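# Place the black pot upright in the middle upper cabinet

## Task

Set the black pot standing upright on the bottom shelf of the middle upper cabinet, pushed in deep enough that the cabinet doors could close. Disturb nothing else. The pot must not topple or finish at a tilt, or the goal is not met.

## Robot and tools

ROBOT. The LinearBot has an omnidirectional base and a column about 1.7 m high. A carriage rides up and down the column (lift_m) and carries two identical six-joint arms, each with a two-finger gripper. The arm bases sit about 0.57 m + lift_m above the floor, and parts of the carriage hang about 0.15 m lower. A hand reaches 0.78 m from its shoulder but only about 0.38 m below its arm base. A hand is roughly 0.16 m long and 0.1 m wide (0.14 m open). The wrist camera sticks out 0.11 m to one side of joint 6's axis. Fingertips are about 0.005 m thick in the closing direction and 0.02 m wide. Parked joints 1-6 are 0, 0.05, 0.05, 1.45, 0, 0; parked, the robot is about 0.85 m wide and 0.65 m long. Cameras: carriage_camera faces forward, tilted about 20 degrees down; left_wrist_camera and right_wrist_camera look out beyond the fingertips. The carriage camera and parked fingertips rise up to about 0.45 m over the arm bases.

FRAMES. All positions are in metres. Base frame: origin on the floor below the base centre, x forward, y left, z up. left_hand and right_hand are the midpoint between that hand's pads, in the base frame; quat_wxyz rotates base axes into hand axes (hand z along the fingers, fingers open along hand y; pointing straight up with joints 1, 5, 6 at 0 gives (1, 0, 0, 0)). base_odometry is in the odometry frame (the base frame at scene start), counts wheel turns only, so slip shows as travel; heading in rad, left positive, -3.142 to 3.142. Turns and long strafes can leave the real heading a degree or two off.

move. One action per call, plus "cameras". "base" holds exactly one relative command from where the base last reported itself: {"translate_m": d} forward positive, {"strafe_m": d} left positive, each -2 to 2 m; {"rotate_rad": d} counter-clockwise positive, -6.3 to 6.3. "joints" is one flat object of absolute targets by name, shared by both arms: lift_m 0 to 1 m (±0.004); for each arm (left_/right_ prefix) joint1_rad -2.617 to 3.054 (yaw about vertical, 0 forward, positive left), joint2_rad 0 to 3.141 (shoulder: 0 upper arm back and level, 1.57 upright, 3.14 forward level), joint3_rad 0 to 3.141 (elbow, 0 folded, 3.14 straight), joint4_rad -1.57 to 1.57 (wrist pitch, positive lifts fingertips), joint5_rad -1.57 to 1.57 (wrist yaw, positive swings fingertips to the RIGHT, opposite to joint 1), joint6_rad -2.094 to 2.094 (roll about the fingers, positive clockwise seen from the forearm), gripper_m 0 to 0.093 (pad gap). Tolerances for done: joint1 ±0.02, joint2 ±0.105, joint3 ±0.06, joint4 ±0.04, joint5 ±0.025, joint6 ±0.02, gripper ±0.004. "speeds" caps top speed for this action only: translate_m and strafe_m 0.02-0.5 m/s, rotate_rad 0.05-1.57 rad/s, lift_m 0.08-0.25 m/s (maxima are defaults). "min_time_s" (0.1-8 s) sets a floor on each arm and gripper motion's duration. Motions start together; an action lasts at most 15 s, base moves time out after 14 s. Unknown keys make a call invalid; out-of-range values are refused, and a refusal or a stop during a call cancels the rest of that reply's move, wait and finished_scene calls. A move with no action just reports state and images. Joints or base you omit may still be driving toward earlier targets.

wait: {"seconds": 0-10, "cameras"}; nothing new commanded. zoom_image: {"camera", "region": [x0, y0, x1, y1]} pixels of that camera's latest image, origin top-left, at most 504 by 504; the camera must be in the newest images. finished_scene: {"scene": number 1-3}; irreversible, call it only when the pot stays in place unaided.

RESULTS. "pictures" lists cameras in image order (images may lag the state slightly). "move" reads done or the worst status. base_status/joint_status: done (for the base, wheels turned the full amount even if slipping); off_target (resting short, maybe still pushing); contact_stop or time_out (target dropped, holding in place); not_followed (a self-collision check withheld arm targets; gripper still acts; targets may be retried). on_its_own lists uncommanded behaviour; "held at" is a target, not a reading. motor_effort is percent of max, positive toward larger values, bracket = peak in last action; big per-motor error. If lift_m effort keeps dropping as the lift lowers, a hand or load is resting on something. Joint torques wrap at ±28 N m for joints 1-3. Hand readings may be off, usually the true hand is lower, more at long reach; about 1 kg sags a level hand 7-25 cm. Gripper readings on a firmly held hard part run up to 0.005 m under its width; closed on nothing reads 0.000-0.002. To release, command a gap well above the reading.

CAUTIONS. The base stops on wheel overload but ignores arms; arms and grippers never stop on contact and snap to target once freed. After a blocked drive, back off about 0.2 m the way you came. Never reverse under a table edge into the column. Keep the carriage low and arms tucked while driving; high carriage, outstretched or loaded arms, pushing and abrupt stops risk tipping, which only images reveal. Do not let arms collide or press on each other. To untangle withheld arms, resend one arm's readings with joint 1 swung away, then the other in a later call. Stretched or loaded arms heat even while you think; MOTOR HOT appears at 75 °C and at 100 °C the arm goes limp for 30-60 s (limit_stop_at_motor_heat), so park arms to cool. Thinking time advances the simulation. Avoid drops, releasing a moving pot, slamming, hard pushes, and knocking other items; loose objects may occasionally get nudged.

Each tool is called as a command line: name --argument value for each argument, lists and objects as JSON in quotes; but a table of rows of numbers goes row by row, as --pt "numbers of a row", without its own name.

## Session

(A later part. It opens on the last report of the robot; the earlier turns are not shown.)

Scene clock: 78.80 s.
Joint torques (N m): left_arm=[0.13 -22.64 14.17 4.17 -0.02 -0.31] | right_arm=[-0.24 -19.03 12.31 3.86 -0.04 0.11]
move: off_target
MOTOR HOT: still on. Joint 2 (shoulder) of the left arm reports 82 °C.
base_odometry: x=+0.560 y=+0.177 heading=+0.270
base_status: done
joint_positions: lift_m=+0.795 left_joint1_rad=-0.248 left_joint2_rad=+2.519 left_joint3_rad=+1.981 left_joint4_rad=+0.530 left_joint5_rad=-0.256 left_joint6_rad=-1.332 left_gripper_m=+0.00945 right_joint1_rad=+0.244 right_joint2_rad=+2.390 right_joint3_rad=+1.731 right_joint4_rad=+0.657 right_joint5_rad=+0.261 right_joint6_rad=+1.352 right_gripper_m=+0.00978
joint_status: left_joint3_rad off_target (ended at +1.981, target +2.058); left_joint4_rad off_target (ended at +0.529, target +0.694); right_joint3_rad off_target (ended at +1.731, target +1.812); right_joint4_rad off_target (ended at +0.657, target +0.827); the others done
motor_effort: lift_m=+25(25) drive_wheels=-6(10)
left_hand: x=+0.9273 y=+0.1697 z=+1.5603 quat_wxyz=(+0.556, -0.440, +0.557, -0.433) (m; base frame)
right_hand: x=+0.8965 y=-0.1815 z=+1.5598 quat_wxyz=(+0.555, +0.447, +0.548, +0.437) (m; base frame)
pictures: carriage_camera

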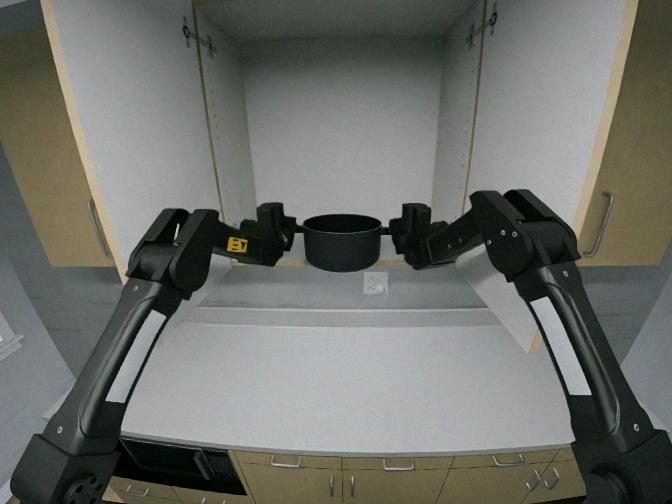

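move --base '{"translate_m": 0.18}' --speeds '{"translate_m": 0.12}' --cameras '["carriage_camera"]'

zoom_image --camera "carriage_camera" --region '[160, 120, 540, 340]'

Scene clock: 82.70 s.
Joint torques (N m): left_arm=[0.09 -22.67 14.05 4.18 -0.03 -0.3] | right_arm=[-0.1 -19 12.15 3.89 -0.02 0.12]
move: done
MOTOR HOT: still on. Joint 2 (shoulder) of the left arm reports 86 °C.
base_odometry: x=+0.734 y=+0.225 heading=+0.270
base_status: done
joint_positions: lift_m=+0.795 left_joint1_rad=-0.247 left_joint2_rad=+2.519 left_joint3_rad=+1.982 left_joint4_rad=+0.528 left_joint5_rad=-0.253 left_joint6_rad=-1.332 left_gripper_m=+0.00945 right_joint1_rad=+0.243 right_joint2_rad=+2.391 right_joint3_rad=+1.734 right_joint4_rad=+0.654 right_joint5_rad=+0.258 right_joint6_rad=+1.352 right_gripper_m=+0.00978
joint_status: not commanded
motor_effort: lift_m=+25(25) drive_wheels=-6(11)
left_hand: x=+0.9275 y=+0.1698 z=+1.5603 quat_wxyz=(+0.555, -0.440, +0.558, -0.433) (m; base frame)
right_hand: x=+0.8970 y=-0.1817 z=+1.5597 quat_wxyz=(+0.554, +0.447, +0.549, +0.437) (m; base frame)
pictures: carriage_camera

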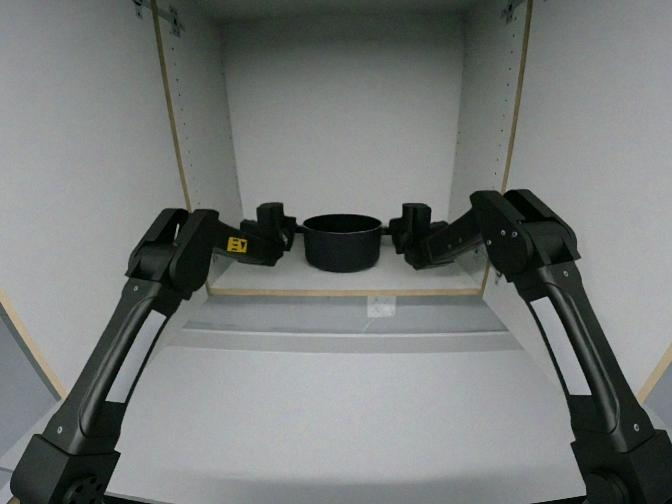

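Scaled by 1.326 from the camera's 672x504 image, which has a finer 960x720 frame.

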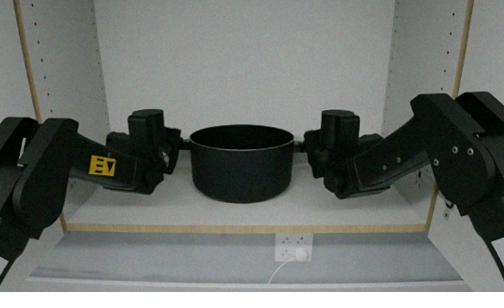

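move --base '{"translate_m": 0.05}' --joints '{"lift_m": 0.755}' --speeds '{"translate_m": 0.05, "lift_m": 0.08}' --cameras '["carriage_camera"]'

Scene clock: 85.77 s.
Joint torques (N m): left_arm=[5.56 -20.79 14.3 3.16 2.6 -0.53] | right_arm=[-4.74 -16.13 12.79 2.83 -3.24 0.55]
move: contact_stop
MOTOR HOT: still on. Joint 2 (shoulder) of the left arm reports 88 °C.
base_odometry: x=+0.774 y=+0.237 heading=+0.271
base_status: translate_m contact_stop (by the wheels' count: +0.042 of +0.050)
joint_positions: lift_m=+0.755 left_joint1_rad=-0.304 left_joint2_rad=+2.503 left_joint3_rad=+1.980 left_joint4_rad=+0.605 left_joint5_rad=-0.521 left_joint6_rad=-1.311 left_gripper_m=+0.00946 right_joint1_rad=+0.300 right_joint2_rad=+2.364 right_joint3_rad=+1.726 right_joint4_rad=+0.735 right_joint5_rad=+0.537 right_joint6_rad=+1.313 right_gripper_m=+0.00977
joint_status: all done
on_its_own: left_joint4_rad moved +0.077 toward your old target +0.694; right_joint4_rad moved +0.081 toward your old target +0.827
motor_effort: lift_m=+22(22) drive_wheels=+17(41)
left_hand: x=+0.9129 y=+0.1763 z=+1.5475 quat_wxyz=(+0.617, -0.482, +0.483, -0.393) (m; base frame)
right_hand: x=+0.8805 y=-0.1923 z=+1.5516 quat_wxyz=(+0.623, +0.486, +0.471, +0.392) (m; base frame)
pictures: carriage_camera

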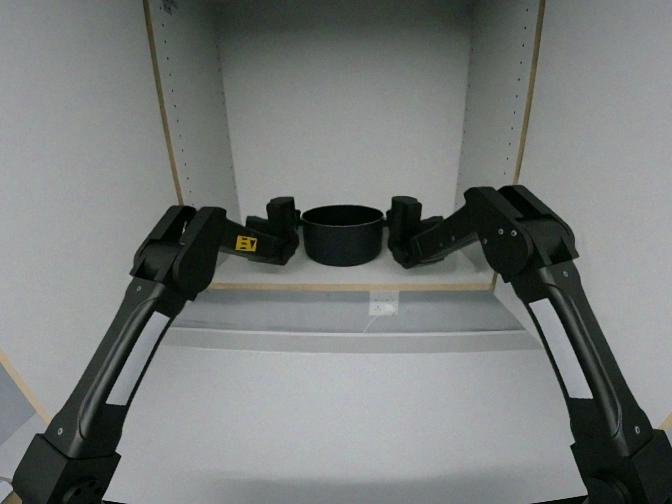

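move --base '{"translate_m": -0.03}' --speeds '{"translate_m": 0.06}' --cameras '["carriage_camera"]'

Scene clock: 87.50 s.
Joint torques (N m): left_arm=[1.16 -20.94 12.6 3.47 0.65 -0.4] | right_arm=[-0.88 -17.31 10.71 3.13 -0.78 0.56]
move: done
MOTOR HOT: still on. Joint 2 (shoulder) of the left arm reports 87 °C.
base_odometry: x=+0.745 y=+0.229 heading=+0.272
base_status: done
joint_positions: lift_m=+0.755 left_joint1_rad=-0.259 left_joint2_rad=+2.503 left_joint3_rad=+1.997 left_joint4_rad=+0.584 left_joint5_rad=-0.322 left_joint6_rad=-1.325 left_gripper_m=+0.00932 right_joint1_rad=+0.252 right_joint2_rad=+2.373 right_joint3_rad=+1.753 right_joint4_rad=+0.716 right_joint5_rad=+0.324 right_joint6_rad=+1.315 right_gripper_m=+0.00977
joint_status: not commanded
motor_effort: lift_m=+22(22) drive_wheels=+2(17)
left_hand: x=+0.9246 y=+0.1738 z=+1.5522 quat_wxyz=(+0.587, -0.442, +0.518, -0.439) (m; base frame)
right_hand: x=+0.8948 y=-0.1867 z=+1.5556 quat_wxyz=(+0.594, +0.439, +0.511, +0.439) (m; base frame)
pictures: carriage_camera

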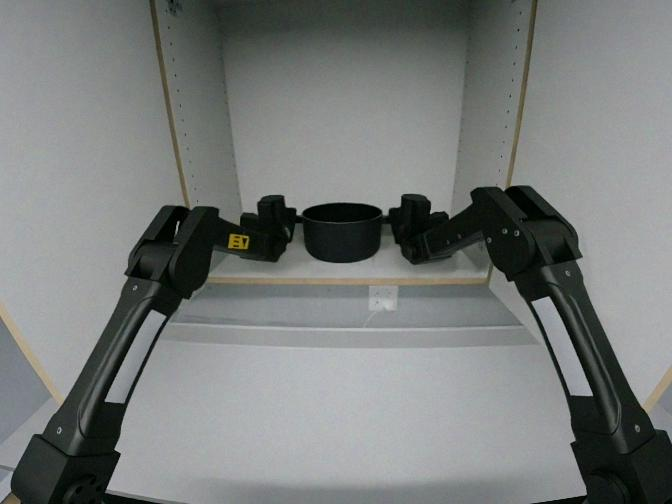

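move --base '{"translate_m": -0.008}' --joints '{"lift_m": 0.735}' --speeds '{"translate_m": 0.04, "lift_m": 0.08}' --cameras '["carriage_camera"]'

zoom_image --camera "carriage_camera" --region '[200, 160, 500, 310]'

Scene clock: 89.50 s.
Joint torques (N m): left_arm=[0.91 -21 10.21 3.07 0.48 -0.44] | right_arm=[-0.65 -17.21 9.03 2.74 -0.71 0.55]
move: done
MOTOR HOT: still on. Joint 2 (shoulder) of the left arm reports 87 °C.
base_odometry: x=+0.738 y=+0.227 heading=+0.272
base_status: done
joint_positions: lift_m=+0.735 left_joint1_rad=-0.256 left_joint2_rad=+2.503 left_joint3_rad=+2.023 left_joint4_rad=+0.619 left_joint5_rad=-0.305 left_joint6_rad=-1.320 left_gripper_m=+0.00932 right_joint1_rad=+0.249 right_joint2_rad=+2.373 right_joint3_rad=+1.778 right_joint4_rad=+0.751 right_joint5_rad=+0.313 right_joint6_rad=+1.314 right_gripper_m=+0.00983
joint_status: all done
motor_effort: lift_m=+21(21) drive_wheels=-5(12)
left_hand: x=+0.9253 y=+0.1731 z=+1.5533 quat_wxyz=(+0.597, -0.428, +0.501, -0.458) (m; base frame)
right_hand: x=+0.8957 y=-0.1872 z=+1.5553 quat_wxyz=(+0.604, +0.428, +0.493, +0.456) (m; base frame)
pictures: carriage_camera

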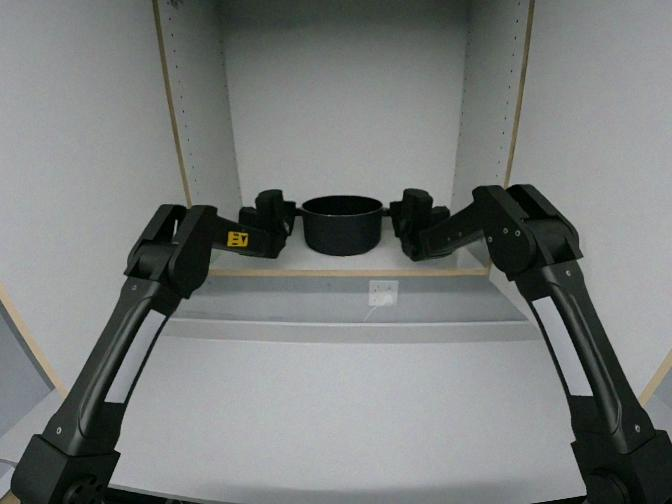

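Scaled by 1.680 from the camera's 672x504 image, which has a finer 960x720 frame.

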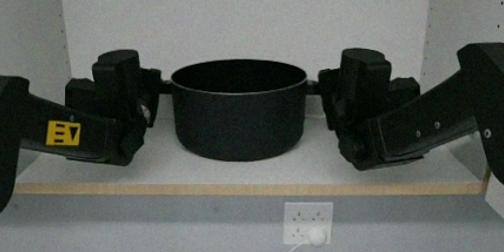

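move --joints '{"lift_m": 0.72}' --speeds '{"lift_m": 0.08}' --cameras '[]'

move --joints '{"left_gripper_m": 0.03, "right_gripper_m": 0.03}' --min_time_s 1.2 --cameras '["carriage_camera", "left_wrist_camera", "right_wrist_camera"]'

Scene clock: 92.10 s.
Joint torques (N m): left_arm=[0.81 -20.88 8.83 2.75 0.49 -0.45] | right_arm=[-0.58 -17.1 7.98 2.32 -0.62 0.54]
move: done
MOTOR HOT: still on. Joint 2 (shoulder) of the left arm reports 87 °C.
base_odometry: x=+0.738 y=+0.227 heading=+0.272
base_status: not commanded
joint_positions: lift_m=+0.720 left_joint1_rad=-0.255 left_joint2_rad=+2.503 left_joint3_rad=+2.039 left_joint4_rad=+0.644 left_joint5_rad=-0.302 left_joint6_rad=-1.320 left_gripper_m=+0.00948 right_joint1_rad=+0.249 right_joint2_rad=+2.370 right_joint3_rad=+1.790 right_joint4_rad=+0.785 right_joint5_rad=+0.306 right_joint6_rad=+1.314 right_gripper_m=+0.01033
joint_status: all done
motor_effort: lift_m=+20(20) drive_wheels=+1(5)
left_hand: x=+0.9246 y=+0.1730 z=+1.5522 quat_wxyz=(+0.604, -0.421, +0.487, -0.470) (m; base frame)
right_hand: x=+0.8945 y=-0.1862 z=+1.5561 quat_wxyz=(+0.612, +0.419, +0.478, +0.471) (m; base frame)
pictures: none
No camera images: "cameras" was empty.

Scene clock: 93.60 s.
Joint torques (N m): left_arm=[0.53 -20.85 8.83 2.47 0.21 -0.03] | right_arm=[-0.58 -17.05 7.9 2.12 -0.25 0.09]
move: done
MOTOR HOT: still on. Joint 2 (shoulder) of the left arm reports 87 °C.
base_odometry: x=+0.738 y=+0.227 heading=+0.272
base_status: not commanded
joint_positions: lift_m=+0.720 left_joint1_rad=-0.252 left_joint2_rad=+2.503 left_joint3_rad=+2.039 left_joint4_rad=+0.668 left_joint5_rad=-0.276 left_joint6_rad=-1.358 left_gripper_m=+0.02991 right_joint1_rad=+0.249 right_joint2_rad=+2.370 right_joint3_rad=+1.790 right_joint4_rad=+0.805 right_joint5_rad=+0.273 right_joint6_rad=+1.356 right_gripper_m=+0.02991
joint_status: all done
motor_effort: lift_m=+20(20) drive_wheels=+1(2)
left_hand: x=+0.9241 y=+0.1712 z=+1.5581 quat_wxyz=(+0.595, -0.419, +0.476, -0.493) (m; base frame)
right_hand: x=+0.8937 y=-0.1808 z=+1.5611 quat_wxyz=(+0.599, +0.415, +0.469, +0.498) (m; base frame)
pictures: carriage_camera, left_wrist_camera, right_wrist_camera

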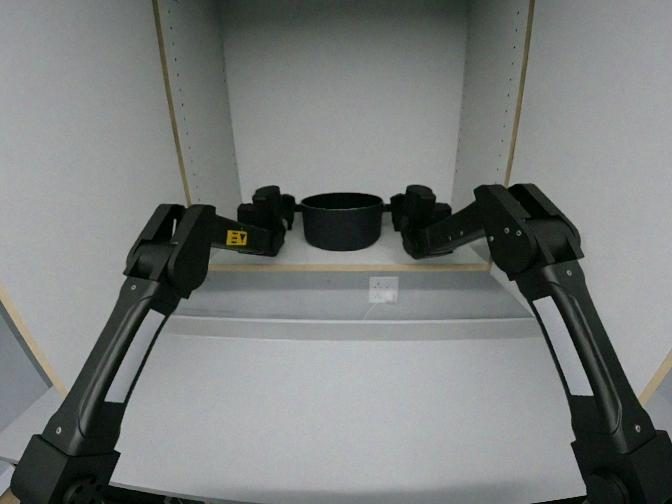

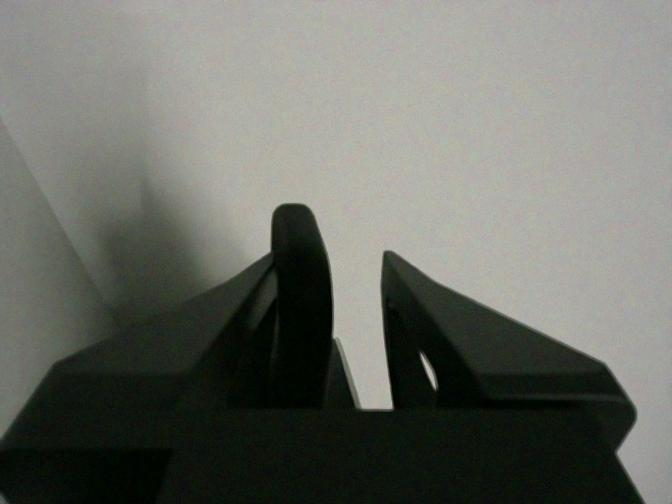

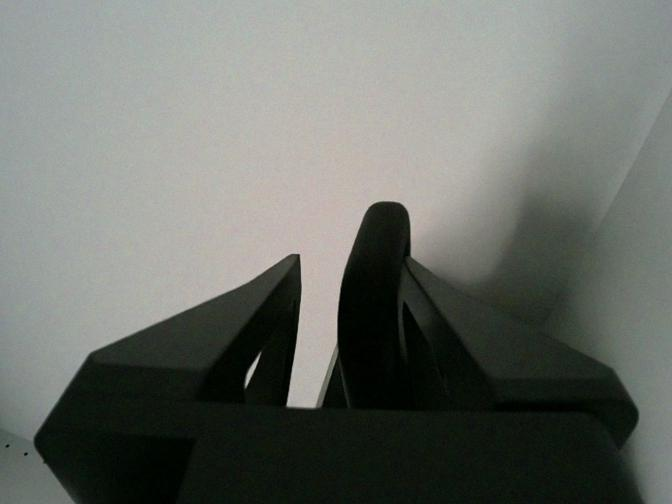

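move --joints '{"left_gripper_m": 0.088, "right_gripper_m": 0.088}' --min_time_s 1.0 --cameras '["carriage_camera", "left_wrist_camera", "right_wrist_camera"]'

Scene clock: 95.63 s.
Joint torques (N m): left_arm=[0.55 -20.89 8.87 2.46 0.19 -0.01] | right_arm=[-0.59 -17.07 7.97 2.1 -0.21 0.06]
move: done
MOTOR HOT: still on. Joint 2 (shoulder) of the left arm reports 88 °C.
base_odometry: x=+0.738 y=+0.227 heading=+0.272
base_status: not commanded
joint_positions: lift_m=+0.720 left_joint1_rad=-0.252 left_joint2_rad=+2.503 left_joint3_rad=+2.039 left_joint4_rad=+0.670 left_joint5_rad=-0.274 left_joint6_rad=-1.358 left_gripper_m=+0.08788 right_joint1_rad=+0.249 right_joint2_rad=+2.370 right_joint3_rad=+1.790 right_joint4_rad=+0.805 right_joint5_rad=+0.273 right_joint6_rad=+1.357 right_gripper_m=+0.08788
joint_status: all done
motor_effort: lift_m=+20(20) drive_wheels=+0(2)
left_hand: x=+0.9241 y=+0.1709 z=+1.5584 quat_wxyz=(+0.595, -0.419, +0.476, -0.494) (m; base frame)
right_hand: x=+0.8937 y=-0.1807 z=+1.5612 quat_wxyz=(+0.599, +0.415, +0.469, +0.498) (m; base frame)
pictures: carriage_camera, left_wrist_camera, right_wrist_camera

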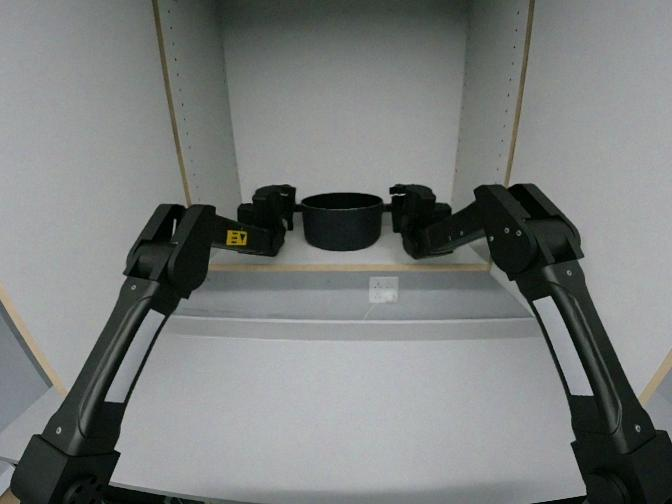

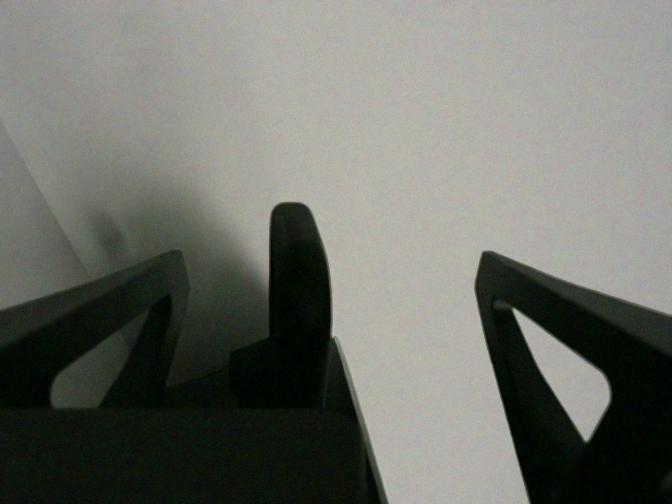

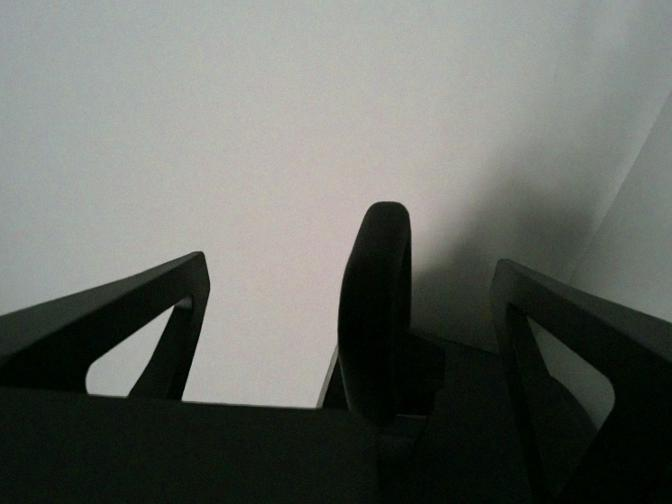

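move --base '{"translate_m": -0.3}' --speeds '{"translate_m": 0.15}' --cameras '["carriage_camera"]'

zoom_image --camera "carriage_camera" --region '[180, 120, 500, 320]'

Scene clock: 99.80 s.
Joint torques (N m): left_arm=[0.34 -20.93 8.8 2.4 0.19 -0.03] | right_arm=[-0.54 -17.03 7.94 2.03 -0.22 0.06]
move: done
MOTOR HOT: still on. Joint 2 (shoulder) of the left arm reports 90 °C.
base_odometry: x=+0.449 y=+0.146 heading=+0.271
base_status: done
joint_positions: lift_m=+0.720 left_joint1_rad=-0.250 left_joint2_rad=+2.503 left_joint3_rad=+2.039 left_joint4_rad=+0.676 left_joint5_rad=-0.272 left_joint6_rad=-1.358 left_gripper_m=+0.08788 right_joint1_rad=+0.247 right_joint2_rad=+2.370 right_joint3_rad=+1.790 right_joint4_rad=+0.811 right_joint5_rad=+0.271 right_joint6_rad=+1.357 right_gripper_m=+0.08788
joint_status: not commanded
motor_effort: lift_m=+20(20) drive_wheels=-5(13)
left_hand: x=+0.9241 y=+0.1722 z=+1.5598 quat_wxyz=(+0.596, -0.417, +0.474, -0.496) (m; base frame)
right_hand: x=+0.8936 y=-0.1818 z=+1.5626 quat_wxyz=(+0.600, +0.414, +0.467, +0.500) (m; base frame)
pictures: carriage_camera

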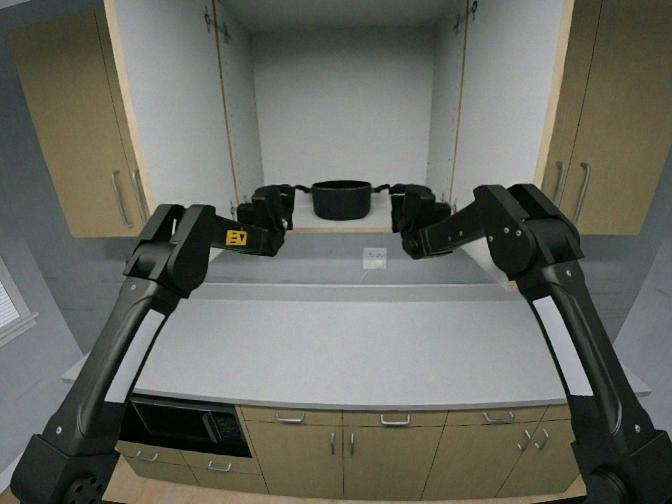

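Scaled by 1.575 from the camera's 672x504 image, which has a finer 960x720 frame.

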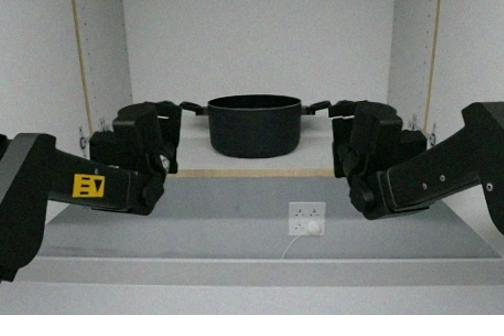

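finished_scene --scene 2 --done true

The scene is finished: the task was done.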